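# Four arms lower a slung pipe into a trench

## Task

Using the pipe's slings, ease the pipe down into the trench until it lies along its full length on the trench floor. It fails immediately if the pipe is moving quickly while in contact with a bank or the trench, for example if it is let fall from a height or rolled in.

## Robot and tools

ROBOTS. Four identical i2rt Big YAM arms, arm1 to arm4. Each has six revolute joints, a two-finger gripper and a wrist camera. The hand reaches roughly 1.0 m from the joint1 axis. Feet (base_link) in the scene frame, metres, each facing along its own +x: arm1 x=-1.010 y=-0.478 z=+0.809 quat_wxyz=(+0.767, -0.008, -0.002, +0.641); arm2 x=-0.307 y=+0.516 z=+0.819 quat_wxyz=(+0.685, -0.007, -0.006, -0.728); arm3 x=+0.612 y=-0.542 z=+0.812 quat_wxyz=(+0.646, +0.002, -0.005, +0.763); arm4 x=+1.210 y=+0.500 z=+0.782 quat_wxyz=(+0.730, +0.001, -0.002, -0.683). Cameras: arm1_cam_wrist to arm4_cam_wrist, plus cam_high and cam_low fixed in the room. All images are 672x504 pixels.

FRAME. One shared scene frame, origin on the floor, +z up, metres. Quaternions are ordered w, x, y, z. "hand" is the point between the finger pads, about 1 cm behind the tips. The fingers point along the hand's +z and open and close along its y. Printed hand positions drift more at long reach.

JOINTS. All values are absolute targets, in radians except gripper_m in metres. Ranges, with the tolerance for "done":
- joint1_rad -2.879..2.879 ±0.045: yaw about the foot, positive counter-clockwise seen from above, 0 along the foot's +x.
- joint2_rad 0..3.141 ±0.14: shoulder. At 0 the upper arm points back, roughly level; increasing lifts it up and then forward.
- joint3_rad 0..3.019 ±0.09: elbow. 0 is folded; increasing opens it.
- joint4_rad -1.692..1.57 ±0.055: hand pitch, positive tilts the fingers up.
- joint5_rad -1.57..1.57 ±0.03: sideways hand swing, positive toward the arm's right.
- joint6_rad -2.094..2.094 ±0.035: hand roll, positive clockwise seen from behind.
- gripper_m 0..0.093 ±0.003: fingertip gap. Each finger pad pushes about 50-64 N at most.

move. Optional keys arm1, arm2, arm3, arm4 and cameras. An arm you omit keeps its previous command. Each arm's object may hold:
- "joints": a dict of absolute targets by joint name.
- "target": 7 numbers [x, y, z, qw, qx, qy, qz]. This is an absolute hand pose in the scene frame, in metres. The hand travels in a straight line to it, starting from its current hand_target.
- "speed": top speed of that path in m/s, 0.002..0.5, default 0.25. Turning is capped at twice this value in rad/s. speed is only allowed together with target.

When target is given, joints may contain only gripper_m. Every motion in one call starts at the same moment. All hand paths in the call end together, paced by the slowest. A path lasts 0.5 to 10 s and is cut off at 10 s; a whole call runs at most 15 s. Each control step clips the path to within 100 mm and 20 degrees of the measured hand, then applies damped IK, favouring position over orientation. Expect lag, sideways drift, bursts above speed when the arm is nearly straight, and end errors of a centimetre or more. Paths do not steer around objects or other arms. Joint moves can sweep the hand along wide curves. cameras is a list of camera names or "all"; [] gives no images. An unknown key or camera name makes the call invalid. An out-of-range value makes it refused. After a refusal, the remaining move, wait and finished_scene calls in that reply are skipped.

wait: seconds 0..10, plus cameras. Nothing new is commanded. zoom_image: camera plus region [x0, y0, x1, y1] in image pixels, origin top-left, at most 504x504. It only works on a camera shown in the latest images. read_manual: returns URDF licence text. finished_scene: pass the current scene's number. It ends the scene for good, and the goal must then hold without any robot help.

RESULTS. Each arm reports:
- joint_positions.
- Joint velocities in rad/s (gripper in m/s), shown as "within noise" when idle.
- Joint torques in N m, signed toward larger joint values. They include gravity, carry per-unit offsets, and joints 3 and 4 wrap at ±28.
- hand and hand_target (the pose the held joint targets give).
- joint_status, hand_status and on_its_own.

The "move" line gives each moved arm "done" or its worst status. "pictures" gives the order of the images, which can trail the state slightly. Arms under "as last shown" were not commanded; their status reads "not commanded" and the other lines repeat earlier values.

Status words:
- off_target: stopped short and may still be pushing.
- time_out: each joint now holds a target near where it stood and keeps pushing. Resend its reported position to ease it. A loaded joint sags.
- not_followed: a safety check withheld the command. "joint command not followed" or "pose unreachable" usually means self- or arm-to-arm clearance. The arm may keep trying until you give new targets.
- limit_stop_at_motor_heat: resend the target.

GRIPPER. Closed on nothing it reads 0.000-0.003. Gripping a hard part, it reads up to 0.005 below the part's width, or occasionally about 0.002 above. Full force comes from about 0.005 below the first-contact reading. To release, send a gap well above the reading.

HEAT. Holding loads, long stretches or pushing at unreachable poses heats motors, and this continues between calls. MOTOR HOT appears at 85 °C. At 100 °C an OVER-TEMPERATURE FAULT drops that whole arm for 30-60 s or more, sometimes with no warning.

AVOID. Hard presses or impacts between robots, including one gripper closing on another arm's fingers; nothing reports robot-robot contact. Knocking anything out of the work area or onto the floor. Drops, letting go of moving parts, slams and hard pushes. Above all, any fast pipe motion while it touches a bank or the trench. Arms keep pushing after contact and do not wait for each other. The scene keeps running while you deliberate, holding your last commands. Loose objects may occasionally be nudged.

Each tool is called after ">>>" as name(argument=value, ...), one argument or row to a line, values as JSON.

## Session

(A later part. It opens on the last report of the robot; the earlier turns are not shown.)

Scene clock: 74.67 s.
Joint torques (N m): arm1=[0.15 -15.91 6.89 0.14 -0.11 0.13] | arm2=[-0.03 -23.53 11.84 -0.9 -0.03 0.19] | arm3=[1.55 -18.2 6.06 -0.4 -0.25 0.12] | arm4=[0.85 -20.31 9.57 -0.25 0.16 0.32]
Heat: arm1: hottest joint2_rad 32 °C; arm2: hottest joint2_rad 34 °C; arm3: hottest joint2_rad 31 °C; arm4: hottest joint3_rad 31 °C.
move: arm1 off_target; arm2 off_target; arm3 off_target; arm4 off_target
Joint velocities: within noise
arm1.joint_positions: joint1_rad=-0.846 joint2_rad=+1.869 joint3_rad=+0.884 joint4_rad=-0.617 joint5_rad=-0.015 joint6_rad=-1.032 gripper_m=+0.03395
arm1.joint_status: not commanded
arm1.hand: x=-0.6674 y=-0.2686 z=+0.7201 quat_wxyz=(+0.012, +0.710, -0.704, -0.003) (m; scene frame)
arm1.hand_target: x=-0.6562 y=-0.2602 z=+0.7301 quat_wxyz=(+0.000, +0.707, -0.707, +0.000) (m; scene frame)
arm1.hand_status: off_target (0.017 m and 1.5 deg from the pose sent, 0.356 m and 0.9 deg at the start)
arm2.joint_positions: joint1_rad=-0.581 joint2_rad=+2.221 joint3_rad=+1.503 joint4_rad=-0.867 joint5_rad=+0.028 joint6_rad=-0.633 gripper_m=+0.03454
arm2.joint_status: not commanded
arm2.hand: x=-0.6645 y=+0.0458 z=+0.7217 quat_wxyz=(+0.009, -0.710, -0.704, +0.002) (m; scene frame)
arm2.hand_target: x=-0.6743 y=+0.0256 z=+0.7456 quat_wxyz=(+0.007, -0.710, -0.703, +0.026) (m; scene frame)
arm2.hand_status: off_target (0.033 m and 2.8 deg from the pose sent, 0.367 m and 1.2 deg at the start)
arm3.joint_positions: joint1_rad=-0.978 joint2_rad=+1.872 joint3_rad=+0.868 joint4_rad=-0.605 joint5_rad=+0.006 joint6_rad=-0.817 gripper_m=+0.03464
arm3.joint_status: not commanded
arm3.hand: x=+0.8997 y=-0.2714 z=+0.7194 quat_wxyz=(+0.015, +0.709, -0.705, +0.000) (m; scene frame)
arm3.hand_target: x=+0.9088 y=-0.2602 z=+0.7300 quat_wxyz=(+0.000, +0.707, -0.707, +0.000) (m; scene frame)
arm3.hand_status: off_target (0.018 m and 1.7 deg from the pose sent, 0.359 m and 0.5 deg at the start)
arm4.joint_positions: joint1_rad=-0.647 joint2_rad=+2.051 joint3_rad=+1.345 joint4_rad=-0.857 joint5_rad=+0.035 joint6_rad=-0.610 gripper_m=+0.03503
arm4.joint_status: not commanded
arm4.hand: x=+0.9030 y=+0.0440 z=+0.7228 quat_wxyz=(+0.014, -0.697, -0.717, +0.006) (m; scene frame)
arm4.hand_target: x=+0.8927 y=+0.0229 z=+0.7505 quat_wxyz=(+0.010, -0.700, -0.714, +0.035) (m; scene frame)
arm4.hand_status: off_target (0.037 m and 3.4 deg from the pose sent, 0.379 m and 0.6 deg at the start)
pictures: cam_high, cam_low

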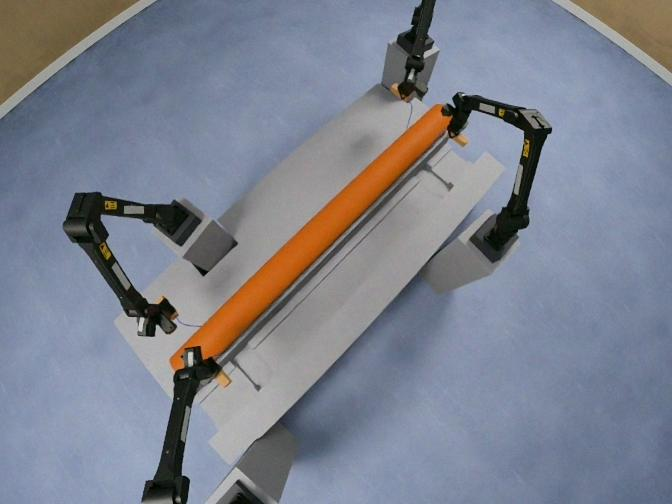

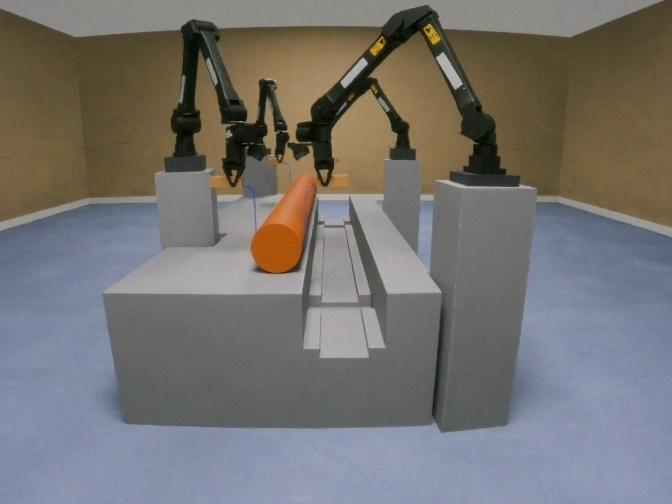

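>>> move(
  arm1={"joints": {"joint2_rad": 1.751, "joint3_rad": 0.966, "joint4_rad": -0.715}},
  arm2={"joints": {"joint2_rad": 2.067, "joint3_rad": 1.561, "joint4_rad": -0.937}},
  arm3={"joints": {"joint2_rad": 1.748, "joint3_rad": 0.964, "joint4_rad": -0.714}},
  arm4={"joints": {"joint2_rad": 1.892, "joint3_rad": 1.381, "joint4_rad": -0.922}},
  cameras=["cam_low"],
)

Scene clock: 79.83 s.
Joint torques (N m): arm1=[-0.03 -18.73 9.16 0.28 -0.11 0.07] | arm2=[-0.03 -29.57 13.35 -0.98 -0.22 0.19] | arm3=[1.49 -21.54 8.39 -0.14 -0.27 0.1] | arm4=[0.79 -24.06 9.32 -0.13 0.06 0.29]
Heat: arm1: hottest joint2_rad 33 °C; arm2: hottest joint2_rad 35 °C; arm3: hottest joint2_rad 32 °C; arm4: hottest joint3_rad 32 °C.
move: arm1 done; arm2 done; arm3 done; arm4 done
Joint velocities: within noise
arm1.joint_positions: joint1_rad=-0.842 joint2_rad=+1.790 joint3_rad=+0.920 joint4_rad=-0.706 joint5_rad=-0.015 joint6_rad=-1.031 gripper_m=+0.03395
arm1.joint_status: all done
arm1.hand: x=-0.6565 y=-0.2595 z=+0.7593 quat_wxyz=(-0.001, +0.711, -0.703, +0.001) (m; scene frame)
arm1.hand_target: x=-0.6323 y=-0.2445 z=+0.7877 quat_wxyz=(-0.038, +0.707, -0.706, +0.009) (m; scene frame)
arm1.hand_status: not commanded
arm2.joint_positions: joint1_rad=-0.581 joint2_rad=+2.156 joint3_rad=+1.505 joint4_rad=-0.923 joint5_rad=+0.033 joint6_rad=-0.631 gripper_m=+0.03454
arm2.joint_status: all done
arm2.hand: x=-0.6659 y=+0.0457 z=+0.7594 quat_wxyz=(+0.011, -0.711, -0.703, +0.008) (m; scene frame)
arm2.hand_target: x=-0.6834 y=+0.0146 z=+0.8308 quat_wxyz=(+0.000, -0.709, -0.701, +0.072) (m; scene frame)
arm2.hand_status: not commanded
arm3.joint_positions: joint1_rad=-0.978 joint2_rad=+1.800 joint3_rad=+0.919 joint4_rad=-0.711 joint5_rad=+0.007 joint6_rad=-0.816 gripper_m=+0.03464
arm3.joint_status: all done
arm3.hand: x=+0.9122 y=-0.2599 z=+0.7591 quat_wxyz=(+0.006, +0.708, -0.706, +0.001) (m; scene frame)
arm3.hand_target: x=+0.9338 y=-0.2368 z=+0.7922 quat_wxyz=(-0.041, +0.706, -0.707, +0.001) (m; scene frame)
arm3.hand_status: not commanded
arm4.joint_positions: joint1_rad=-0.646 joint2_rad=+1.967 joint3_rad=+1.345 joint4_rad=-0.912 joint5_rad=+0.039 joint6_rad=-0.608 gripper_m=+0.03500
arm4.joint_status: all done
arm4.hand: x=+0.9023 y=+0.0436 z=+0.7671 quat_wxyz=(+0.013, -0.697, -0.716, +0.021) (m; scene frame)
arm4.hand_target: x=+0.8923 y=+0.0229 z=+0.8198 quat_wxyz=(+0.003, -0.699, -0.712, +0.071) (m; scene frame)
arm4.hand_status: not commanded
pictures: cam_low

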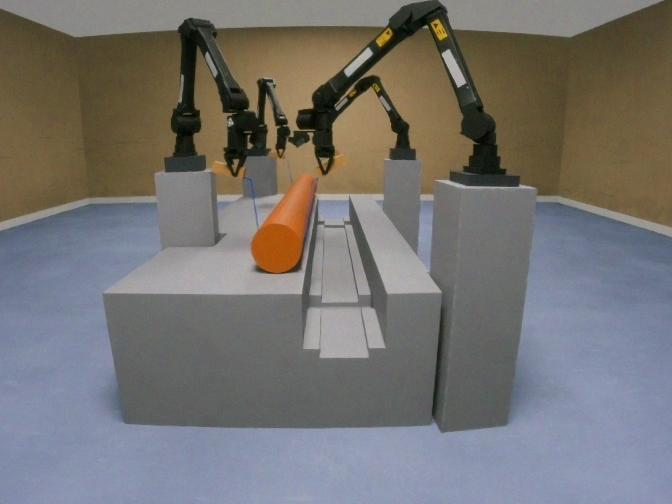

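>>> move(
  arm1={"joints": {"joint2_rad": 1.696, "joint3_rad": 1.002, "joint4_rad": -0.806}},
  arm2={"joints": {"joint2_rad": 2.028, "joint3_rad": 1.583, "joint4_rad": -0.993}},
  arm3={"joints": {"joint2_rad": 1.692, "joint3_rad": 0.991, "joint4_rad": -0.798}},
  arm4={"joints": {"joint2_rad": 1.845, "joint3_rad": 1.407, "joint4_rad": -0.994}},
  cameras=["cam_low"],
)

>>> move(
  arm1={"joints": {"joint2_rad": 1.668, "joint3_rad": 1.02, "joint4_rad": -0.85}},
  arm2={"joints": {"joint2_rad": 2.008, "joint3_rad": 1.594, "joint4_rad": -1.02}},
  arm3={"joints": {"joint2_rad": 1.664, "joint3_rad": 1.005, "joint4_rad": -0.84}},
  arm4={"joints": {"joint2_rad": 1.822, "joint3_rad": 1.42, "joint4_rad": -1.03}},
  cameras=["cam_low"],
)

>>> zoom_image(
  camera="cam_low",
  region=[200, 120, 420, 300],
)

Scene clock: 85.20 s.
Joint torques (N m): arm1=[-0.85 -21.77 11.38 -0.46 -0.11 0.05] | arm2=[0.03 -32.79 15.31 -1.52 -0.23 0.14] | arm3=[1.38 -26.05 10.26 -0.73 -0.28 0.06] | arm4=[0.67 -27.93 11.19 -0.73 0.06 0.26]
Heat: arm1: hottest joint2_rad 33 °C; arm2: hottest joint2_rad 37 °C; arm3: hottest joint2_rad 32 °C; arm4: hottest joint3_rad 32 °C.
move: arm1 done; arm2 done; arm3 done; arm4 done
Joint velocities: within noise
arm1.joint_positions: joint1_rad=-0.839 joint2_rad=+1.788 joint3_rad=+0.923 joint4_rad=-0.780 joint5_rad=-0.015 joint6_rad=-1.025 gripper_m=+0.03395
arm1.joint_status: all done
arm1.hand: x=-0.6712 y=-0.2671 z=+0.7614 quat_wxyz=(+0.033, +0.709, -0.704, -0.008) (m; scene frame)
arm1.hand_target: x=-0.6301 y=-0.2426 z=+0.8200 quat_wxyz=(-0.038, +0.707, -0.706, +0.009) (m; scene frame)
arm1.hand_status: not commanded
arm2.joint_positions: joint1_rad=-0.581 joint2_rad=+2.154 joint3_rad=+1.505 joint4_rad=-0.966 joint5_rad=+0.033 joint6_rad=-0.627 gripper_m=+0.03454
arm2.joint_status: all done
arm2.hand: x=-0.6599 y=+0.0539 z=+0.7610 quat_wxyz=(+0.014, -0.712, -0.702, -0.013) (m; scene frame)
arm2.hand_target: x=-0.6835 y=+0.0151 z=+0.8609 quat_wxyz=(-0.001, -0.709, -0.701, +0.075) (m; scene frame)
arm2.hand_status: not commanded
arm3.joint_positions: joint1_rad=-0.977 joint2_rad=+1.795 joint3_rad=+0.921 joint4_rad=-0.783 joint5_rad=+0.007 joint6_rad=-0.812 gripper_m=+0.03464
arm3.joint_status: all done
arm3.hand: x=+0.9008 y=-0.2703 z=+0.7625 quat_wxyz=(+0.038, +0.707, -0.706, +0.000) (m; scene frame)
arm3.hand_target: x=+0.9344 y=-0.2363 z=+0.8227 quat_wxyz=(-0.041, +0.706, -0.707, +0.001) (m; scene frame)
arm3.hand_status: not commanded
arm4.joint_positions: joint1_rad=-0.646 joint2_rad=+1.964 joint3_rad=+1.345 joint4_rad=-0.970 joint5_rad=+0.039 joint6_rad=-0.606 gripper_m=+0.03500
arm4.joint_status: all done
arm4.hand: x=+0.9100 y=+0.0553 z=+0.7686 quat_wxyz=(+0.018, -0.698, -0.716, -0.006) (m; scene frame)
arm4.hand_target: x=+0.8938 y=+0.0256 z=+0.8530 quat_wxyz=(+0.003, -0.699, -0.712, +0.071) (m; scene frame)
arm4.hand_status: not commanded
pictures: cam_low

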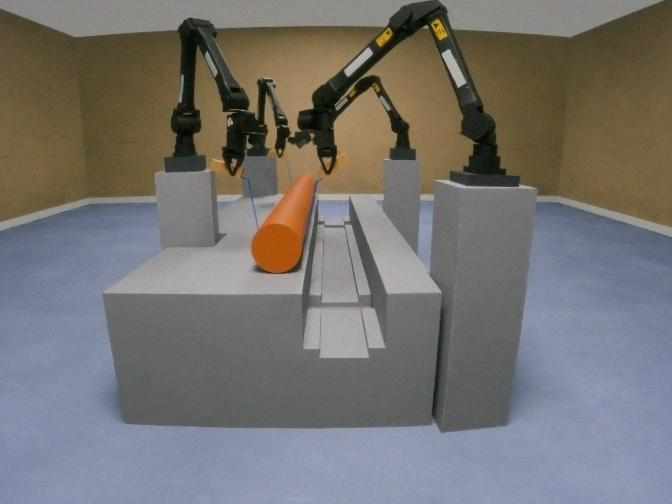

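Scene clock: 86.03 s.
Joint torques (N m): arm1=[-1.08 -22.48 11.66 -0.85 -0.1 -0.01] | arm2=[-0.44 -33.85 16.17 -1.74 -0.21 0.13] | arm3=[1.26 -26.17 10.65 -1.07 -0.28 0.03] | arm4=[0.56 -29.39 12.26 -1.02 0.08 0.26]
Heat: arm1: hottest joint2_rad 33 °C; arm2: hottest joint2_rad 37 °C; arm3: hottest joint2_rad 32 °C; arm4: hottest joint3_rad 32 °C.
move: arm1 done; arm2 done; arm3 done; arm4 done
Joint velocities: within noise
arm1.joint_positions: joint1_rad=-0.837 joint2_rad=+1.762 joint3_rad=+0.940 joint4_rad=-0.819 joint5_rad=-0.015 joint6_rad=-1.023 gripper_m=+0.03395
arm1.joint_status: all done
arm1.hand: x=-0.6682 y=-0.2638 z=+0.7762 quat_wxyz=(+0.030, +0.709, -0.704, -0.007) (m; scene frame)
arm1.hand_target: x=-0.6294 y=-0.2417 z=+0.8370 quat_wxyz=(-0.039, +0.707, -0.706, +0.009) (m; scene frame)
arm1.hand_status: not commanded
arm2.joint_positions: joint1_rad=-0.576 joint2_rad=+2.146 joint3_rad=+1.505 joint4_rad=-0.988 joint5_rad=+0.033 joint6_rad=-0.627 gripper_m=+0.03454
arm2.joint_status: all done
arm2.hand: x=-0.6551 y=+0.0554 z=+0.7653 quat_wxyz=(+0.015, -0.710, -0.703, -0.020) (m; scene frame)
arm2.hand_target: x=-0.6831 y=+0.0155 z=+0.8763 quat_wxyz=(-0.001, -0.709, -0.701, +0.076) (m; scene frame)
arm2.hand_status: not commanded
arm3.joint_positions: joint1_rad=-0.975 joint2_rad=+1.767 joint3_rad=+0.933 joint4_rad=-0.818 joint5_rad=+0.007 joint6_rad=-0.810 gripper_m=+0.03464
arm3.joint_status: all done
arm3.hand: x=+0.9020 y=-0.2680 z=+0.7762 quat_wxyz=(+0.036, +0.707, -0.706, +0.000) (m; scene frame)
arm3.hand_target: x=+0.9342 y=-0.2367 z=+0.8380 quat_wxyz=(-0.040, +0.706, -0.707, +0.001) (m; scene frame)
arm3.hand_status: not commanded
arm4.joint_positions: joint1_rad=-0.643 joint2_rad=+1.957 joint3_rad=+1.345 joint4_rad=-1.000 joint5_rad=+0.039 joint6_rad=-0.605 gripper_m=+0.03500
arm4.joint_status: all done
arm4.hand: x=+0.9147 y=+0.0596 z=+0.7725 quat_wxyz=(+0.020, -0.697, -0.717, -0.017) (m; scene frame)
arm4.hand_target: x=+0.8950 y=+0.0277 z=+0.8694 quat_wxyz=(+0.003, -0.699, -0.712, +0.071) (m; scene frame)
arm4.hand_status: not commanded
pictures: cam_low

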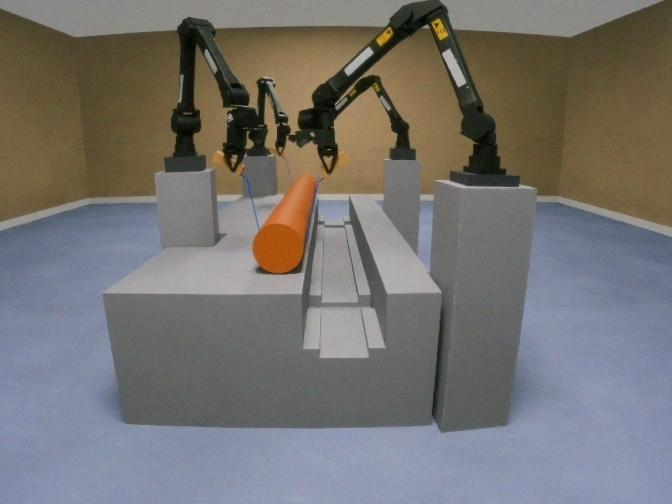

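Scaled by 2.291.

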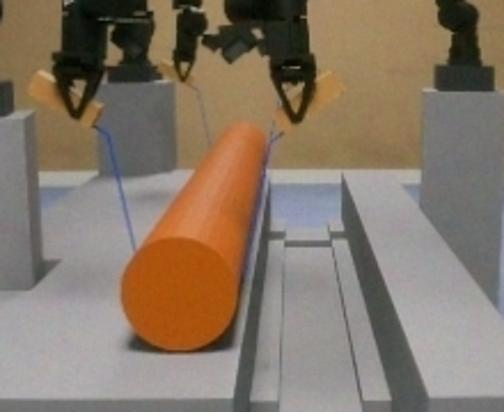

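Lifting starts. Continue with the last two steps.

>>> move(
  arm1={"joints": {"joint2_rad": 1.655, "joint4_rad": -0.875}},
  arm2={"joints": {"joint2_rad": 1.980, "joint4_rad": -1.03}},
  arm3={"joints": {"joint2_rad": 1.655, "joint4_rad": -0.865}},
  arm4={"joints": {"joint2_rad": 1.793, "joint4_rad": -1.045}},
  cameras=["cam_low"],
)

>>> move(
  arm1={"joints": {"joint2_rad": 1.620, "joint4_rad": -0.86}},
  arm2={"joints": {"joint2_rad": 1.940, "joint4_rad": -1.01}},
  arm3={"joints": {"joint2_rad": 1.617, "joint4_rad": -0.85}},
  arm4={"joints": {"joint2_rad": 1.750, "joint4_rad": -1.025}},
  cameras=["cam_low"],
)

>>> zoom_image(
  camera="cam_low",
  region=[200, 120, 420, 300],
)

Scene clock: 89.93 s.
Joint torques (N m): arm1=[-1.2 -22.42 11.73 -0.84 -0.11 -0.01] | arm2=[-0.5 -33.73 16.46 -1.63 -0.22 0.14] | arm3=[1.32 -26.4 10.66 -1.25 -0.27 0.01] | arm4=[0.5 -29.1 12.4 -0.94 0.06 0.26]
Heat: arm1: hottest joint2_rad 34 °C; arm2: hottest joint2_rad 39 °C; arm3: hottest joint2_rad 32 °C; arm4: hottest joint3_rad 33 °C.
move: arm1 done; arm2 done; arm3 done; arm4 done
Joint velocities: within noise
arm1.joint_positions: joint1_rad=-0.837 joint2_rad=+1.754 joint3_rad=+0.940 joint4_rad=-0.840 joint5_rad=-0.015 joint6_rad=-1.022 gripper_m=+0.03395
arm1.joint_status: all done
arm1.hand: x=-0.6716 y=-0.2659 z=+0.7794 quat_wxyz=(+0.037, +0.709, -0.705, -0.009) (m; scene frame)
arm1.hand_target: x=-0.6335 y=-0.2441 z=+0.8421 quat_wxyz=(-0.033, +0.707, -0.706, +0.008) (m; scene frame)
arm1.hand_status: not commanded
arm2.joint_positions: joint1_rad=-0.576 joint2_rad=+2.116 joint3_rad=+1.505 joint4_rad=-1.001 joint5_rad=+0.033 joint6_rad=-0.627 gripper_m=+0.03454
arm2.joint_status: all done
arm2.hand: x=-0.6567 y=+0.0536 z=+0.7824 quat_wxyz=(+0.014, -0.711, -0.703, -0.011) (m; scene frame)
arm2.hand_target: x=-0.6829 y=+0.0161 z=+0.8929 quat_wxyz=(-0.003, -0.709, -0.700, +0.085) (m; scene frame)
arm2.hand_status: not commanded
arm3.joint_positions: joint1_rad=-0.975 joint2_rad=+1.760 joint3_rad=+0.933 joint4_rad=-0.840 joint5_rad=+0.007 joint6_rad=-0.809 gripper_m=+0.03464
arm3.joint_status: all done
arm3.hand: x=+0.8990 y=-0.2709 z=+0.7793 quat_wxyz=(+0.044, +0.706, -0.706, +0.000) (m; scene frame)
arm3.hand_target: x=+0.9305 y=-0.2403 z=+0.8416 quat_wxyz=(-0.033, +0.707, -0.707, +0.001) (m; scene frame)
arm3.hand_status: not commanded
arm4.joint_positions: joint1_rad=-0.643 joint2_rad=+1.926 joint3_rad=+1.345 joint4_rad=-1.016 joint5_rad=+0.039 joint6_rad=-0.605 gripper_m=+0.03500
arm4.joint_status: all done
arm4.hand: x=+0.9146 y=+0.0595 z=+0.7883 quat_wxyz=(+0.019, -0.697, -0.717, -0.010) (m; scene frame)
arm4.hand_target: x=+0.8964 y=+0.0300 z=+0.8846 quat_wxyz=(+0.001, -0.699, -0.711, +0.078) (m; scene frame)
arm4.hand_status: not commanded
pictures: cam_low

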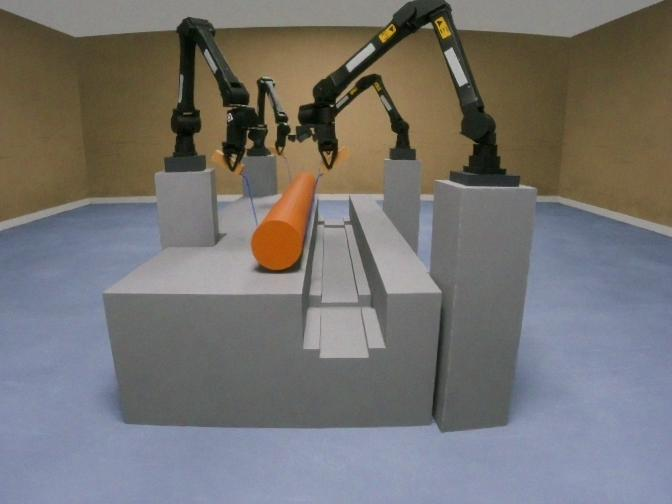

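Scene clock: 90.77 s.
Joint torques (N m): arm1=[-0.26 -21.6 12.03 -0.25 -0.02 -0.03] | arm2=[-0.44 -33.49 16.95 -0.8 -0.15 0.14] | arm3=[1.2 -25.11 11 -0.49 -0.27 0.02] | arm4=[0.32 -28.34 12.7 -0.05 0.08 0.26]
Heat: arm1: hottest joint2_rad 34 °C; arm2: hottest joint2_rad 39 °C; arm3: hottest joint2_rad 32 °C; arm4: hottest joint3_rad 33 °C.
move: arm1 done; arm2 done; arm3 done; arm4 done
Joint velocities: within noise
arm1.joint_positions: joint1_rad=-0.837 joint2_rad=+1.712 joint3_rad=+0.940 joint4_rad=-0.840 joint5_rad=-0.015 joint6_rad=-1.022 gripper_m=+0.03395
arm1.joint_status: all done
arm1.hand: x=-0.6662 y=-0.2623 z=+0.7955 quat_wxyz=(+0.016, +0.709, -0.705, -0.004) (m; scene frame)
arm1.hand_target: x=-0.6278 y=-0.2404 z=+0.8574 quat_wxyz=(-0.057, +0.707, -0.705, +0.014) (m; scene frame)
arm1.hand_status: not commanded
arm2.joint_positions: joint1_rad=-0.576 joint2_rad=+2.077 joint3_rad=+1.505 joint4_rad=-1.001 joint5_rad=+0.031 joint6_rad=-0.627 gripper_m=+0.03454
arm2.joint_status: all done
arm2.hand: x=-0.6600 y=+0.0485 z=+0.8043 quat_wxyz=(+0.010, -0.711, -0.703, +0.008) (m; scene frame)
arm2.hand_target: x=-0.6870 y=+0.0109 z=+0.9182 quat_wxyz=(-0.007, -0.707, -0.698, +0.115) (m; scene frame)
arm2.hand_status: not commanded
arm3.joint_positions: joint1_rad=-0.974 joint2_rad=+1.715 joint3_rad=+0.933 joint4_rad=-0.840 joint5_rad=+0.007 joint6_rad=-0.809 gripper_m=+0.03464
arm3.joint_status: all done
arm3.hand: x=+0.9040 y=-0.2660 z=+0.7963 quat_wxyz=(+0.021, +0.707, -0.707, +0.000) (m; scene frame)
arm3.hand_target: x=+0.9357 y=-0.2354 z=+0.8578 quat_wxyz=(-0.059, +0.706, -0.706, +0.001) (m; scene frame)
arm3.hand_status: not commanded
arm4.joint_positions: joint1_rad=-0.642 joint2_rad=+1.879 joint3_rad=+1.345 joint4_rad=-1.016 joint5_rad=+0.038 joint6_rad=-0.605 gripper_m=+0.03500
arm4.joint_status: all done
arm4.hand: x=+0.9124 y=+0.0547 z=+0.8121 quat_wxyz=(+0.014, -0.697, -0.717, +0.013) (m; scene frame)
arm4.hand_target: x=+0.8932 y=+0.0254 z=+0.9091 quat_wxyz=(-0.005, -0.697, -0.709, +0.109) (m; scene frame)
arm4.hand_status: not commanded
pictures: cam_low

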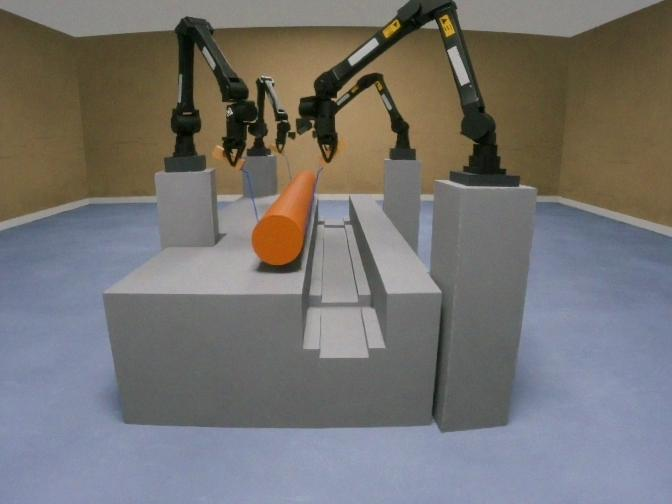

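Scaled by 2.291.

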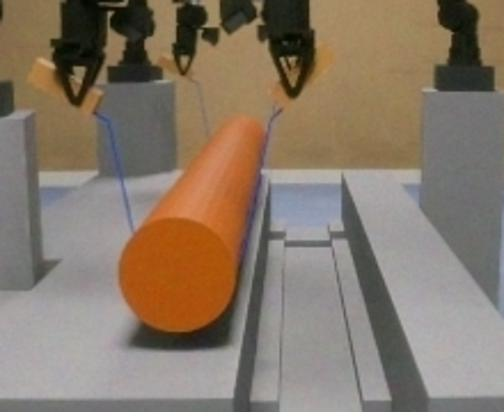

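>>> move(
  arm1={"target": [-0.627, -0.119, 0.866, -0.038, 0.707, -0.706, 0.009], "speed": 0.07},
  arm2={"target": [-0.686, 0.155, 0.864, 0.001, -0.709, -0.701, 0.076], "speed": 0.07},
  arm3={"target": [0.937, -0.143, 0.862, -0.037, 0.706, -0.707, 0.001], "speed": 0.07},
  arm4={"target": [0.894, 0.144, 0.872, 0.005, -0.699, -0.712, 0.074], "speed": 0.07},
  cameras=["cam_low"],
)

>>> move(
  arm1={"target": [-0.628, 0.004, 0.874, -0.038, 0.707, -0.706, 0.009], "speed": 0.07},
  arm2={"target": [-0.685, 0.262, 0.843, 0.001, -0.709, -0.701, 0.076], "speed": 0.07},
  arm3={"target": [0.933, -0.023, 0.866, -0.037, 0.706, -0.707, 0.001], "speed": 0.07},
  arm4={"target": [0.893, 0.233, 0.853, 0.005, -0.699, -0.712, 0.074], "speed": 0.07},
  cameras=["cam_low"],
)

>>> zoom_image(
  camera="cam_low",
  region=[270, 120, 420, 370],
)

Scene clock: 99.20 s.
Joint torques (N m): arm1=[-1.26 -22.59 14.01 -0.55 0.09 0.04] | arm2=[-2.26 -27.58 10.91 -0.53 -0.12 0.04] | arm3=[0.85 -26.29 11.99 -0.99 -0.01 0.07] | arm4=[-0.97 -24.12 9.24 0.01 0.09 -0.01]
Heat: arm1: hottest joint3_rad 35 °C; arm2: hottest joint2_rad 41 °C; arm3: hottest joint2_rad 33 °C; arm4: hottest joint3_rad 34 °C.
move: arm1 off_target; arm2 off_target; arm3 off_target; arm4 off_target
Joint velocities: within noise
arm1.joint_positions: joint1_rad=-0.631 joint2_rad=+1.844 joint3_rad=+1.178 joint4_rad=-0.959 joint5_rad=-0.003 joint6_rad=-0.824 gripper_m=+0.03395
arm1.joint_status: not commanded
arm1.hand: x=-0.6657 y=-0.1493 z=+0.8058 quat_wxyz=(+0.026, +0.712, -0.702, +0.006) (m; scene frame)
arm1.hand_target: x=-0.6309 y=-0.1228 z=+0.8669 quat_wxyz=(-0.039, +0.707, -0.706, +0.009) (m; scene frame)
arm1.hand_status: off_target (0.078 m and 7.3 deg from the pose sent, 0.165 m and 6.4 deg at the start)
arm2.joint_positions: joint1_rad=-0.721 joint2_rad=+1.895 joint3_rad=+1.169 joint4_rad=-0.853 joint5_rad=+0.013 joint6_rad=-0.783 gripper_m=+0.03454
arm2.joint_status: not commanded
arm2.hand: x=-0.6545 y=+0.1697 z=+0.7945 quat_wxyz=(+0.001, -0.707, -0.708, +0.002) (m; scene frame)
arm2.hand_target: x=-0.6836 y=+0.1573 z=+0.8616 quat_wxyz=(+0.002, -0.709, -0.701, +0.076) (m; scene frame)
arm2.hand_status: off_target (0.078 m and 8.5 deg from the pose sent, 0.125 m and 7.8 deg at the start; pose on its path clipped on 30 of 93 steps)
arm3.joint_positions: joint1_rad=-0.838 joint2_rad=+1.852 joint3_rad=+1.163 joint4_rad=-0.946 joint5_rad=+0.010 joint6_rad=-0.680 gripper_m=+0.03464
arm3.joint_status: not commanded
arm3.hand: x=+0.9075 y=-0.1753 z=+0.8037 quat_wxyz=(+0.027, +0.709, -0.704, +0.006) (m; scene frame)
arm3.hand_target: x=+0.9342 y=-0.1464 z=+0.8624 quat_wxyz=(-0.037, +0.706, -0.707, +0.001) (m; scene frame)
arm3.hand_status: off_target (0.073 m and 7.4 deg from the pose sent, 0.143 m and 6.7 deg at the start)
arm4.joint_positions: joint1_rad=-0.760 joint2_rad=+1.712 joint3_rad=+1.071 joint4_rad=-0.936 joint5_rad=+0.026 joint6_rad=-0.719 gripper_m=+0.03500
arm4.joint_status: not commanded
arm4.hand: x=+0.9197 y=+0.1592 z=+0.8034 quat_wxyz=(+0.010, -0.698, -0.716, -0.003) (m; scene frame)
arm4.hand_target: x=+0.8964 y=+0.1463 z=+0.8691 quat_wxyz=(+0.006, -0.699, -0.712, +0.074) (m; scene frame)
arm4.hand_status: off_target (0.075 m and 8.8 deg from the pose sent, 0.109 m and 7.1 deg at the start; pose on its path clipped on 3 of 93 steps)
pictures: cam_low

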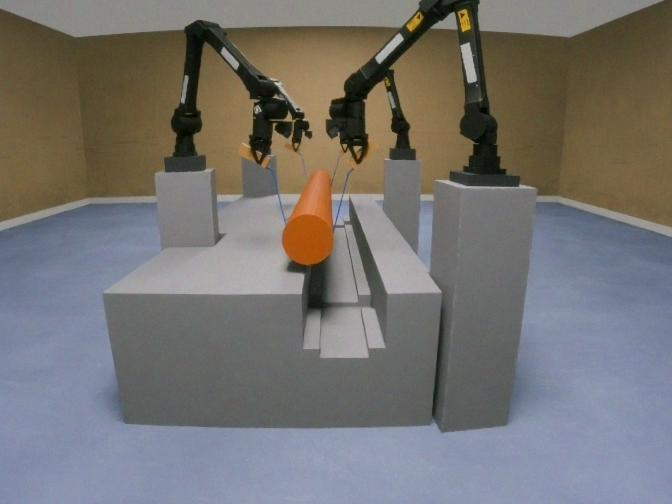

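Scene clock: 102.13 s.
Joint torques (N m): arm1=[-0.79 -26.99 15.25 -0.88 0.09 0.06] | arm2=[-2.26 -23 9.96 -0.28 -0.18 0.03] | arm3=[1.08 -31.79 13.09 -1.05 -0.06 0.05] | arm4=[-0.79 -19.96 9.17 0.24 -0.01 -0.03]
Heat: arm1: hottest joint3_rad 36 °C; arm2: hottest joint2_rad 41 °C; arm3: hottest joint2_rad 33 °C; arm4: hottest joint3_rad 35 °C.
move: arm1 off_target; arm2 off_target; arm3 off_target; arm4 off_target
Joint velocities: within noise
arm1.joint_positions: joint1_rad=-0.480 joint2_rad=+2.056 joint3_rad=+1.489 joint4_rad=-1.086 joint5_rad=+0.008 joint6_rad=-0.674 gripper_m=+0.03395
arm1.joint_status: not commanded
arm1.hand: x=-0.6657 y=-0.0359 z=+0.7935 quat_wxyz=(+0.038, +0.712, -0.701, +0.017) (m; scene frame)
arm1.hand_target: x=-0.6331 y=-0.0026 z=+0.8749 quat_wxyz=(-0.039, +0.707, -0.706, +0.009) (m; scene frame)
arm1.hand_status: off_target (0.097 m and 8.8 deg from the pose sent, 0.172 m and 7.3 deg at the start)
arm2.joint_positions: joint1_rad=-0.900 joint2_rad=+1.759 joint3_rad=+0.948 joint4_rad=-0.752 joint5_rad=-0.011 joint6_rad=-0.961 gripper_m=+0.03454
arm2.joint_status: not commanded
arm2.hand: x=-0.6540 y=+0.2716 z=+0.7911 quat_wxyz=(-0.010, -0.707, -0.707, +0.011) (m; scene frame)
arm2.hand_target: x=-0.6831 y=+0.2632 z=+0.8414 quat_wxyz=(+0.002, -0.709, -0.701, +0.076) (m; scene frame)
arm2.hand_status: off_target (0.061 m and 7.6 deg from the pose sent, 0.109 m and 8.5 deg at the start)
arm3.joint_positions: joint1_rad=-0.710 joint2_rad=+2.080 joint3_rad=+1.491 joint4_rad=-1.073 joint5_rad=+0.020 joint6_rad=-0.550 gripper_m=+0.03464
arm3.joint_status: not commanded
arm3.hand: x=+0.9060 y=-0.0644 z=+0.7886 quat_wxyz=(+0.037, +0.709, -0.704, +0.018) (m; scene frame)
arm3.hand_target: x=+0.9296 y=-0.0289 z=+0.8666 quat_wxyz=(-0.037, +0.706, -0.707, +0.001) (m; scene frame)
arm3.hand_status: off_target (0.092 m and 8.8 deg from the pose sent, 0.167 m and 7.4 deg at the start)
arm4.joint_positions: joint1_rad=-0.916 joint2_rad=+1.572 joint3_rad=+0.872 joint4_rad=-0.867 joint5_rad=+0.005 joint6_rad=-0.870 gripper_m=+0.03499
arm4.joint_status: not commanded
arm4.hand: x=+0.9210 y=+0.2482 z=+0.7983 quat_wxyz=(+0.000, -0.700, -0.714, +0.000) (m; scene frame)
arm4.hand_target: x=+0.8951 y=+0.2346 z=+0.8511 quat_wxyz=(+0.006, -0.699, -0.712, +0.074) (m; scene frame)
arm4.hand_status: off_target (0.063 m and 8.4 deg from the pose sent, 0.093 m and 8.8 deg at the start)
pictures: cam_low

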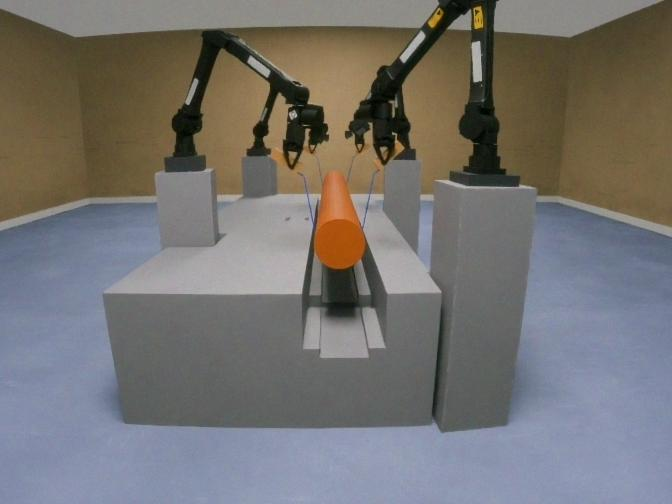

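Scaled by 2.016.

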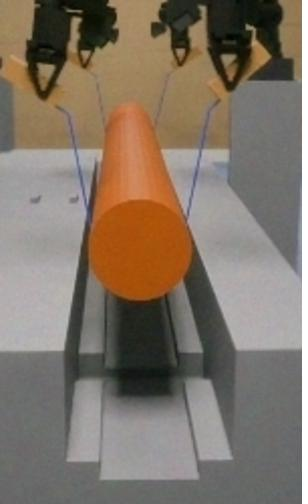

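>>> zoom_image(
  camera="cam_low",
  region=[300, 150, 370, 210],
)

>>> move(
  arm1={"target": [-0.630, -0.004, 0.793, -0.038, 0.707, -0.706, 0.009], "speed": 0.07},
  arm2={"target": [-0.683, 0.262, 0.762, 0.001, -0.709, -0.701, 0.076], "speed": 0.07},
  arm3={"target": [0.931, -0.020, 0.784, -0.037, 0.706, -0.707, 0.001], "speed": 0.07},
  arm4={"target": [0.894, 0.236, 0.771, 0.005, -0.699, -0.712, 0.074], "speed": 0.07},
  cameras=["cam_low"],
)

>>> zoom_image(
  camera="cam_low",
  region=[270, 130, 420, 380],
)

>>> zoom_image(
  camera="cam_low",
  region=[300, 170, 370, 230],
)

Scaled by 7.200.

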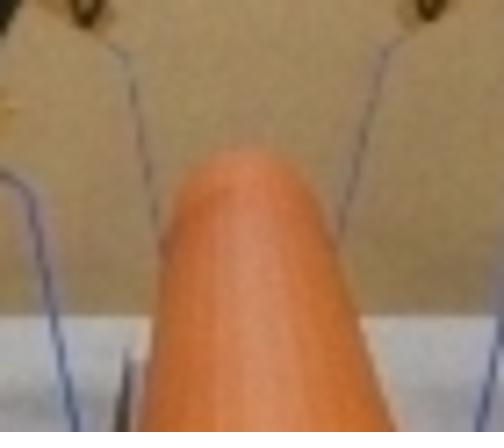

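Scene clock: 108.17 s.
Joint torques (N m): arm1=[-1.38 -28.75 10.04 0.27 0.09 -0.01] | arm2=[-2.2 -21.83 7.86 0.02 -0.25 0.06] | arm3=[1.38 -33.67 8.61 -0.12 -0.08 0.07] | arm4=[-0.79 -17.9 7.38 0.49 -0.1 -0.01]
Heat: arm1: hottest joint3_rad 37 °C; arm2: hottest joint2_rad 41 °C; arm3: hottest joint2_rad 34 °C; arm4: hottest joint3_rad 35 °C.
move: arm1 off_target; arm2 off_target; arm3 off_target; arm4 off_target
Joint velocities: within noise
arm1.joint_positions: joint1_rad=-0.480 joint2_rad=+2.160 joint3_rad=+1.466 joint4_rad=-0.936 joint5_rad=+0.008 joint6_rad=-0.674 gripper_m=+0.03396
arm1.joint_status: not commanded
arm1.hand: x=-0.6602 y=-0.0307 z=+0.7276 quat_wxyz=(+0.027, +0.712, -0.701, +0.016) (m; scene frame)
arm1.hand_target: x=-0.6323 y=-0.0070 z=+0.7925 quat_wxyz=(-0.038, +0.707, -0.706, +0.009) (m; scene frame)
arm1.hand_status: off_target (0.077 m and 7.5 deg from the pose sent, 0.048 m and 8.8 deg at the start)
arm2.joint_positions: joint1_rad=-0.900 joint2_rad=+1.890 joint3_rad=+0.897 joint4_rad=-0.539 joint5_rad=-0.011 joint6_rad=-0.964 gripper_m=+0.03454
arm2.joint_status: not commanded
arm2.hand: x=-0.6532 y=+0.2713 z=+0.7271 quat_wxyz=(-0.007, -0.706, -0.708, +0.026) (m; scene frame)
arm2.hand_target: x=-0.6819 y=+0.2628 z=+0.7614 quat_wxyz=(+0.002, -0.709, -0.701, +0.076) (m; scene frame)
arm2.hand_status: off_target (0.047 m and 5.8 deg from the pose sent, 0.042 m and 7.6 deg at the start)
arm3.joint_positions: joint1_rad=-0.708 joint2_rad=+2.201 joint3_rad=+1.491 joint4_rad=-0.927 joint5_rad=+0.020 joint6_rad=-0.546 gripper_m=+0.03464
arm3.joint_status: not commanded
arm3.hand: x=+0.9120 y=-0.0526 z=+0.7199 quat_wxyz=(+0.025, +0.708, -0.705, +0.015) (m; scene frame)
arm3.hand_target: x=+0.9293 y=-0.0227 z=+0.7836 quat_wxyz=(-0.037, +0.706, -0.707, +0.001) (m; scene frame)
arm3.hand_status: off_target (0.074 m and 7.3 deg from the pose sent, 0.051 m and 8.8 deg at the start)
arm4.joint_positions: joint1_rad=-0.921 joint2_rad=+1.693 joint3_rad=+0.785 joint4_rad=-0.630 joint5_rad=+0.006 joint6_rad=-0.878 gripper_m=+0.03499
arm4.joint_status: not commanded
arm4.hand: x=+0.9232 y=+0.2522 z=+0.7326 quat_wxyz=(+0.002, -0.699, -0.715, +0.016) (m; scene frame)
arm4.hand_target: x=+0.8951 y=+0.2370 z=+0.7703 quat_wxyz=(+0.006, -0.699, -0.712, +0.074) (m; scene frame)
arm4.hand_status: off_target (0.051 m and 6.7 deg from the pose sent, 0.040 m and 8.4 deg at the start)
pictures: cam_low

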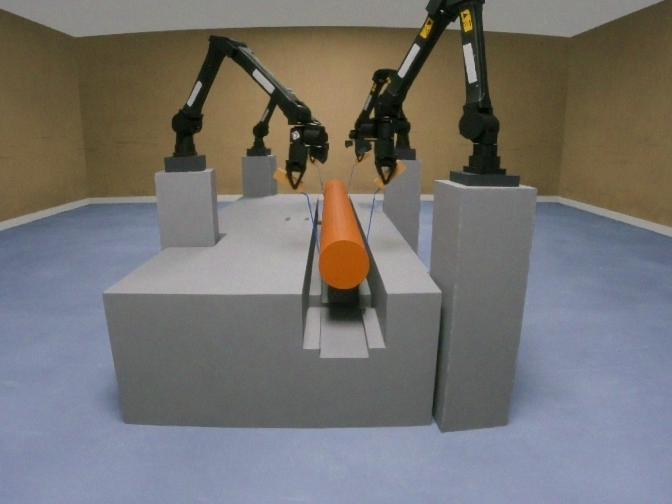

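Scaled by 2.016.

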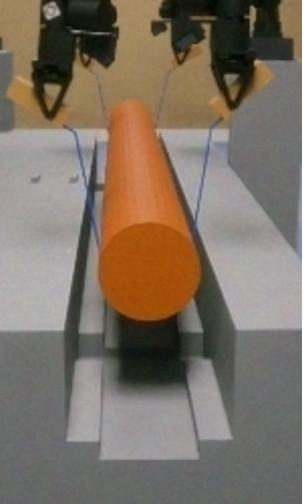

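Scaled by 7.200.

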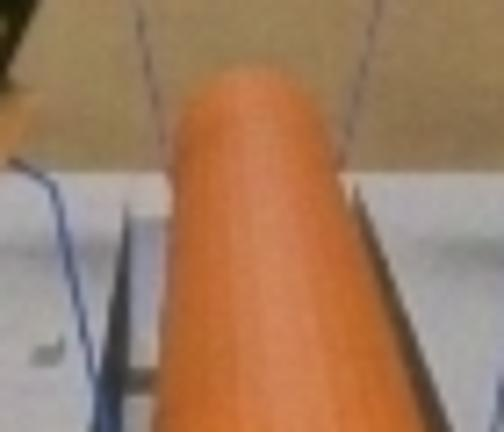

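>>> move(
  arm1={"target": [-0.632, -0.016, 0.722, -0.038, 0.707, -0.706, 0.009], "speed": 0.06},
  arm2={"target": [-0.681, 0.250, 0.690, 0.001, -0.709, -0.701, 0.076], "speed": 0.06},
  arm3={"target": [0.928, -0.032, 0.716, -0.037, 0.706, -0.707, 0.001], "speed": 0.06},
  arm4={"target": [0.893, 0.225, 0.695, 0.005, -0.699, -0.712, 0.074], "speed": 0.06},
  cameras=["cam_low"],
)

>>> zoom_image(
  camera="cam_low",
  region=[270, 130, 420, 380],
)

>>> zoom_image(
  camera="cam_low",
  region=[300, 180, 370, 240],
)

Scene clock: 116.07 s.
Joint torques (N m): arm1=[-2.37 -28.16 8.12 0.65 0.05 -0.06] | arm2=[-0.5 -21.6 6.86 -0.05 -0.19 0.2] | arm3=[0.85 -33.08 7.36 -0.14 -0.07 0] | arm4=[0.26 -18.9 5.42 0.62 -0.1 0.2]
Heat: arm1: hottest joint3_rad 38 °C; arm2: hottest joint2_rad 41 °C; arm3: hottest joint2_rad 37 °C; arm4: hottest joint3_rad 35 °C.
move: arm1 off_target; arm2 off_target; arm3 off_target; arm4 off_target
Joint velocities: within noise
arm1.joint_positions: joint1_rad=-0.480 joint2_rad=+2.240 joint3_rad=+1.412 joint4_rad=-0.779 joint5_rad=+0.008 joint6_rad=-0.674 gripper_m=+0.03396
arm1.joint_status: not commanded
arm1.hand: x=-0.6648 y=-0.0383 z=+0.6677 quat_wxyz=(+0.016, +0.713, -0.701, +0.015) (m; scene frame)
arm1.hand_target: x=-0.6335 y=-0.0181 z=+0.7216 quat_wxyz=(-0.038, +0.707, -0.706, +0.010) (m; scene frame)
arm1.hand_status: off_target (0.067 m and 6.3 deg from the pose sent, 0.032 m and 7.5 deg at the start)
arm2.joint_positions: joint1_rad=-0.900 joint2_rad=+2.070 joint3_rad=+0.897 joint4_rad=-0.359 joint5_rad=-0.011 joint6_rad=-0.953 gripper_m=+0.03454
arm2.joint_status: not commanded
arm2.hand: x=-0.6509 y=+0.2718 z=+0.6567 quat_wxyz=(-0.007, -0.710, -0.704, +0.027) (m; scene frame)
arm2.hand_target: x=-0.6798 y=+0.2508 z=+0.6899 quat_wxyz=(+0.001, -0.709, -0.701, +0.076) (m; scene frame)
arm2.hand_status: off_target (0.050 m and 5.8 deg from the pose sent, 0.051 m and 5.8 deg at the start)
arm3.joint_positions: joint1_rad=-0.708 joint2_rad=+2.280 joint3_rad=+1.432 joint4_rad=-0.775 joint5_rad=+0.020 joint6_rad=-0.545 gripper_m=+0.03464
arm3.joint_status: not commanded
arm3.hand: x=+0.9052 y=-0.0636 z=+0.6595 quat_wxyz=(+0.018, +0.708, -0.706, +0.014) (m; scene frame)
arm3.hand_target: x=+0.9267 y=-0.0342 z=+0.7155 quat_wxyz=(-0.037, +0.706, -0.707, +0.001) (m; scene frame)
arm3.hand_status: off_target (0.069 m and 6.5 deg from the pose sent, 0.027 m and 7.3 deg at the start)
arm4.joint_positions: joint1_rad=-0.921 joint2_rad=+1.894 joint3_rad=+0.778 joint4_rad=-0.414 joint5_rad=+0.006 joint6_rad=-0.878 gripper_m=+0.03499
arm4.joint_status: not commanded
arm4.hand: x=+0.9192 y=+0.2482 z=+0.6606 quat_wxyz=(+0.002, -0.699, -0.715, +0.020) (m; scene frame)
arm4.hand_target: x=+0.8940 y=+0.2258 z=+0.6944 quat_wxyz=(+0.005, -0.699, -0.712, +0.074) (m; scene frame)
arm4.hand_status: off_target (0.049 m and 6.2 deg from the pose sent, 0.055 m and 6.7 deg at the start)
pictures: cam_low

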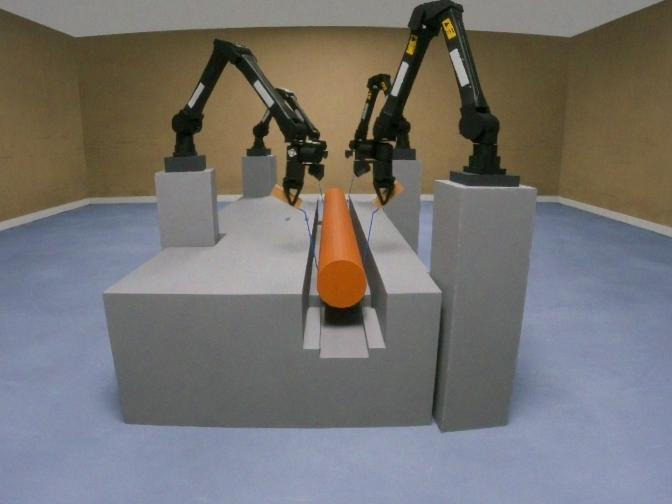

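Scaled by 2.016.

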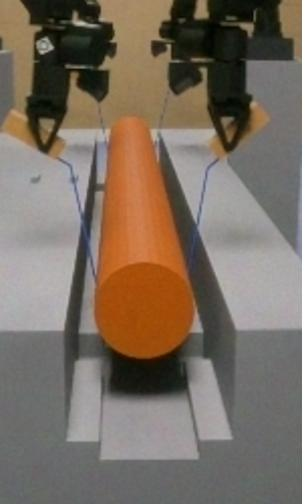

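Scaled by 7.200.

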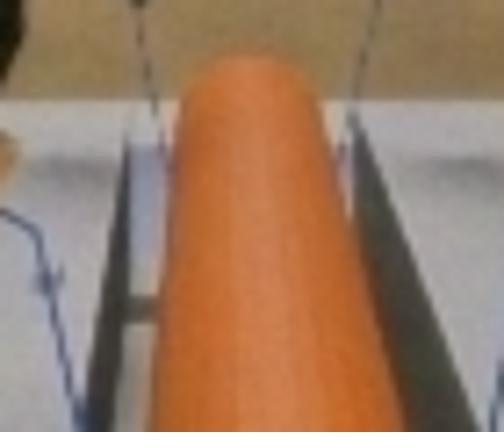

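>>> move(
  arm1={"target": [-0.633, -0.026, 0.661, -0.038, 0.707, -0.706, 0.009], "speed": 0.06},
  arm2={"target": [-0.679, 0.236, 0.639, 0.001, -0.709, -0.701, 0.076], "speed": 0.06},
  arm3={"target": [0.926, -0.032, 0.658, -0.037, 0.706, -0.707, 0.001], "speed": 0.06},
  arm4={"target": [0.893, 0.225, 0.640, 0.005, -0.699, -0.712, 0.074], "speed": 0.06},
  cameras=["cam_low"],
)

>>> zoom_image(
  camera="cam_low",
  region=[270, 130, 420, 380],
)

>>> zoom_image(
  camera="cam_low",
  region=[300, 180, 370, 240],
)

Scene clock: 121.27 s.
Joint torques (N m): arm1=[-2.26 -27.81 6.84 0.25 0.03 -0.07] | arm2=[-0.44 -22.07 6.16 -0.12 -0.18 0.16] | arm3=[0.97 -32.85 7.06 -0.18 -0.06 0.03] | arm4=[0.26 -19.08 4.49 0.61 -0.07 0.19]
Heat: arm1: hottest joint2_rad 38 °C; arm2: hottest joint2_rad 40 °C; arm3: hottest joint2_rad 38 °C; arm4: hottest joint3_rad 34 °C.
move: arm1 off_target; arm2 off_target; arm3 off_target; arm4 off_target
Joint velocities: within noise
arm1.joint_positions: joint1_rad=-0.488 joint2_rad=+2.332 joint3_rad=+1.391 joint4_rad=-0.656 joint5_rad=+0.008 joint6_rad=-0.677 gripper_m=+0.03396
arm1.joint_status: not commanded
arm1.hand: x=-0.6659 y=-0.0479 z=+0.6131 quat_wxyz=(+0.011, +0.711, -0.703, +0.014) (m; scene frame)
arm1.hand_target: x=-0.6342 y=-0.0278 z=+0.6605 quat_wxyz=(-0.038, +0.707, -0.706, +0.010) (m; scene frame)
arm1.hand_status: off_target (0.062 m and 5.6 deg from the pose sent, 0.035 m and 6.3 deg at the start)
arm2.joint_positions: joint1_rad=-0.873 joint2_rad=+2.208 joint3_rad=+0.929 joint4_rad=-0.252 joint5_rad=-0.007 joint6_rad=-0.926 gripper_m=+0.03454
arm2.joint_status: not commanded
arm2.hand: x=-0.6455 y=+0.2617 z=+0.6072 quat_wxyz=(-0.006, -0.710, -0.704, +0.026) (m; scene frame)
arm2.hand_target: x=-0.6779 y=+0.2369 z=+0.6393 quat_wxyz=(+0.001, -0.709, -0.701, +0.076) (m; scene frame)
arm2.hand_status: off_target (0.053 m and 5.8 deg from the pose sent, 0.049 m and 5.8 deg at the start)
arm3.joint_positions: joint1_rad=-0.708 joint2_rad=+2.379 joint3_rad=+1.427 joint4_rad=-0.671 joint5_rad=+0.020 joint6_rad=-0.545 gripper_m=+0.03464
arm3.joint_status: not commanded
arm3.hand: x=+0.9009 y=-0.0705 z=+0.6039 quat_wxyz=(+0.018, +0.708, -0.706, +0.014) (m; scene frame)
arm3.hand_target: x=+0.9246 y=-0.0344 z=+0.6578 quat_wxyz=(-0.037, +0.706, -0.707, +0.001) (m; scene frame)
arm3.hand_status: off_target (0.071 m and 6.5 deg from the pose sent, 0.038 m and 6.5 deg at the start)
arm4.joint_positions: joint1_rad=-0.921 joint2_rad=+2.042 joint3_rad=+0.778 joint4_rad=-0.261 joint5_rad=+0.005 joint6_rad=-0.878 gripper_m=+0.03499
arm4.joint_status: not commanded
arm4.hand: x=+0.9220 y=+0.2502 z=+0.6089 quat_wxyz=(+0.002, -0.699, -0.715, +0.023) (m; scene frame)
arm4.hand_target: x=+0.8940 y=+0.2258 z=+0.6396 quat_wxyz=(+0.005, -0.699, -0.712, +0.074) (m; scene frame)
arm4.hand_status: off_target (0.049 m and 5.9 deg from the pose sent, 0.041 m and 6.2 deg at the start)
pictures: cam_low

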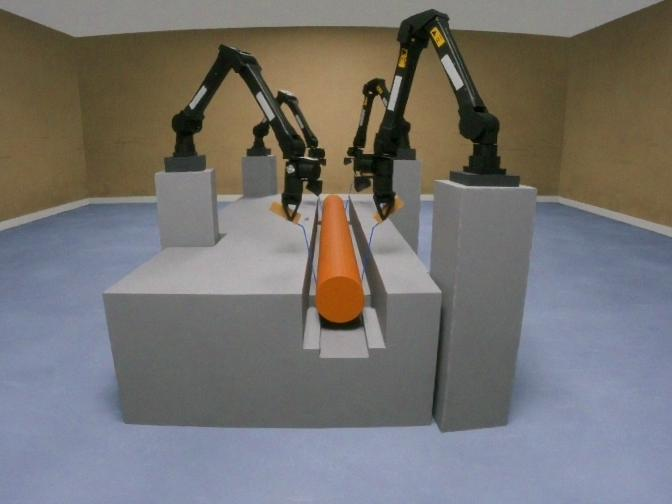

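Scaled by 2.016.

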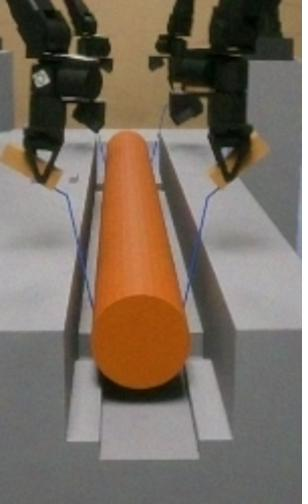

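Scaled by 7.200.

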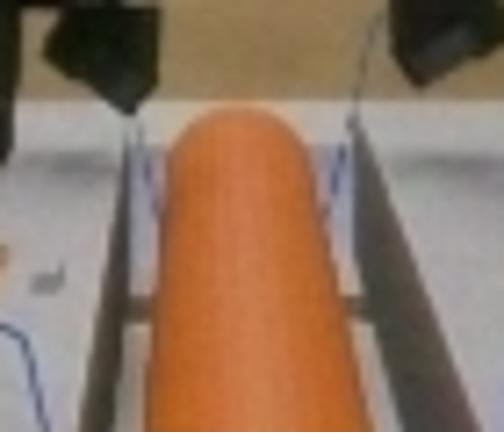

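>>> move(
  arm1={"target": [-0.633, -0.022, 0.616, -0.038, 0.707, -0.706, 0.009], "speed": 0.05},
  arm2={"target": [-0.678, 0.237, 0.592, 0.001, -0.709, -0.701, 0.076], "speed": 0.05},
  arm3={"target": [0.926, -0.020, 0.615, -0.037, 0.706, -0.707, 0.001], "speed": 0.05},
  arm4={"target": [0.893, 0.230, 0.593, 0.005, -0.699, -0.712, 0.074], "speed": 0.05},
  cameras=["cam_low"],
)

>>> zoom_image(
  camera="cam_low",
  region=[270, 130, 420, 380],
)

>>> zoom_image(
  camera="cam_low",
  region=[300, 180, 370, 240],
)

Scene clock: 125.67 s.
Joint torques (N m): arm1=[-2.08 -26.46 8.14 0.27 0.04 -0.03] | arm2=[-0.62 -22.53 4.23 0.01 -0.2 0.16] | arm3=[1.49 -31.03 7.99 -0.12 -0.08 0.08] | arm4=[-0.38 -18.14 3.58 0.7 -0.08 0.08]
Heat: arm1: hottest joint2_rad 39 °C; arm2: hottest joint2_rad 40 °C; arm3: hottest joint2_rad 39 °C; arm4: hottest joint3_rad 34 °C.
move: arm1 off_target; arm2 off_target; arm3 off_target; arm4 off_target
Joint velocities: within noise
arm1.joint_positions: joint1_rad=-0.488 joint2_rad=+2.411 joint3_rad=+1.390 joint4_rad=-0.585 joint5_rad=+0.008 joint6_rad=-0.678 gripper_m=+0.03396
arm1.joint_status: not commanded
arm1.hand: x=-0.6718 y=-0.0566 z=+0.5708 quat_wxyz=(+0.015, +0.711, -0.703, +0.014) (m; scene frame)
arm1.hand_target: x=-0.6346 y=-0.0245 z=+0.6170 quat_wxyz=(-0.038, +0.707, -0.706, +0.010) (m; scene frame)
arm1.hand_status: off_target (0.069 m and 6.1 deg from the pose sent, 0.042 m and 5.6 deg at the start)
arm2.joint_positions: joint1_rad=-0.873 joint2_rad=+2.334 joint3_rad=+0.970 joint4_rad=-0.159 joint5_rad=-0.006 joint6_rad=-0.925 gripper_m=+0.03454
arm2.joint_status: not commanded
arm2.hand: x=-0.6471 y=+0.2599 z=+0.5621 quat_wxyz=(-0.005, -0.710, -0.703, +0.031) (m; scene frame)
arm2.hand_target: x=-0.6771 y=+0.2378 z=+0.5919 quat_wxyz=(+0.001, -0.709, -0.701, +0.076) (m; scene frame)
arm2.hand_status: off_target (0.049 m and 5.2 deg from the pose sent, 0.044 m and 5.8 deg at the start)
arm3.joint_positions: joint1_rad=-0.705 joint2_rad=+2.458 joint3_rad=+1.467 joint4_rad=-0.630 joint5_rad=+0.020 joint6_rad=-0.539 gripper_m=+0.03464
arm3.joint_status: not commanded
arm3.hand: x=+0.9013 y=-0.0656 z=+0.5692 quat_wxyz=(+0.017, +0.707, -0.707, +0.013) (m; scene frame)
arm3.hand_target: x=+0.9246 y=-0.0223 z=+0.6165 quat_wxyz=(-0.037, +0.706, -0.707, +0.001) (m; scene frame)
arm3.hand_status: off_target (0.069 m and 6.4 deg from the pose sent, 0.057 m and 6.5 deg at the start)
arm4.joint_positions: joint1_rad=-0.921 joint2_rad=+2.161 joint3_rad=+0.791 joint4_rad=-0.142 joint5_rad=+0.005 joint6_rad=-0.878 gripper_m=+0.03499
arm4.joint_status: not commanded
arm4.hand: x=+0.9235 y=+0.2511 z=+0.5688 quat_wxyz=(+0.002, -0.699, -0.715, +0.028) (m; scene frame)
arm4.hand_target: x=+0.8937 y=+0.2307 z=+0.5932 quat_wxyz=(+0.005, -0.699, -0.712, +0.074) (m; scene frame)
arm4.hand_status: off_target (0.044 m and 5.2 deg from the pose sent, 0.039 m and 5.9 deg at the start)
pictures: cam_low

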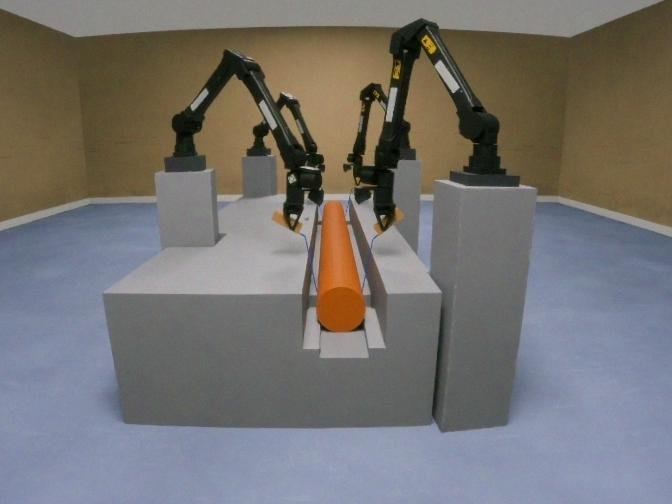

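Scaled by 2.016.

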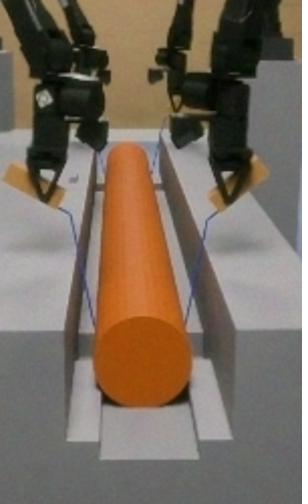

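Scaled by 7.200.

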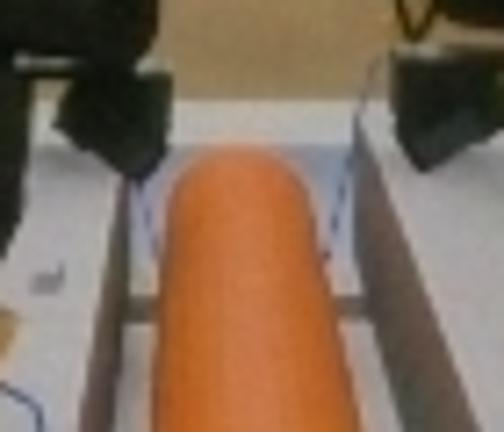

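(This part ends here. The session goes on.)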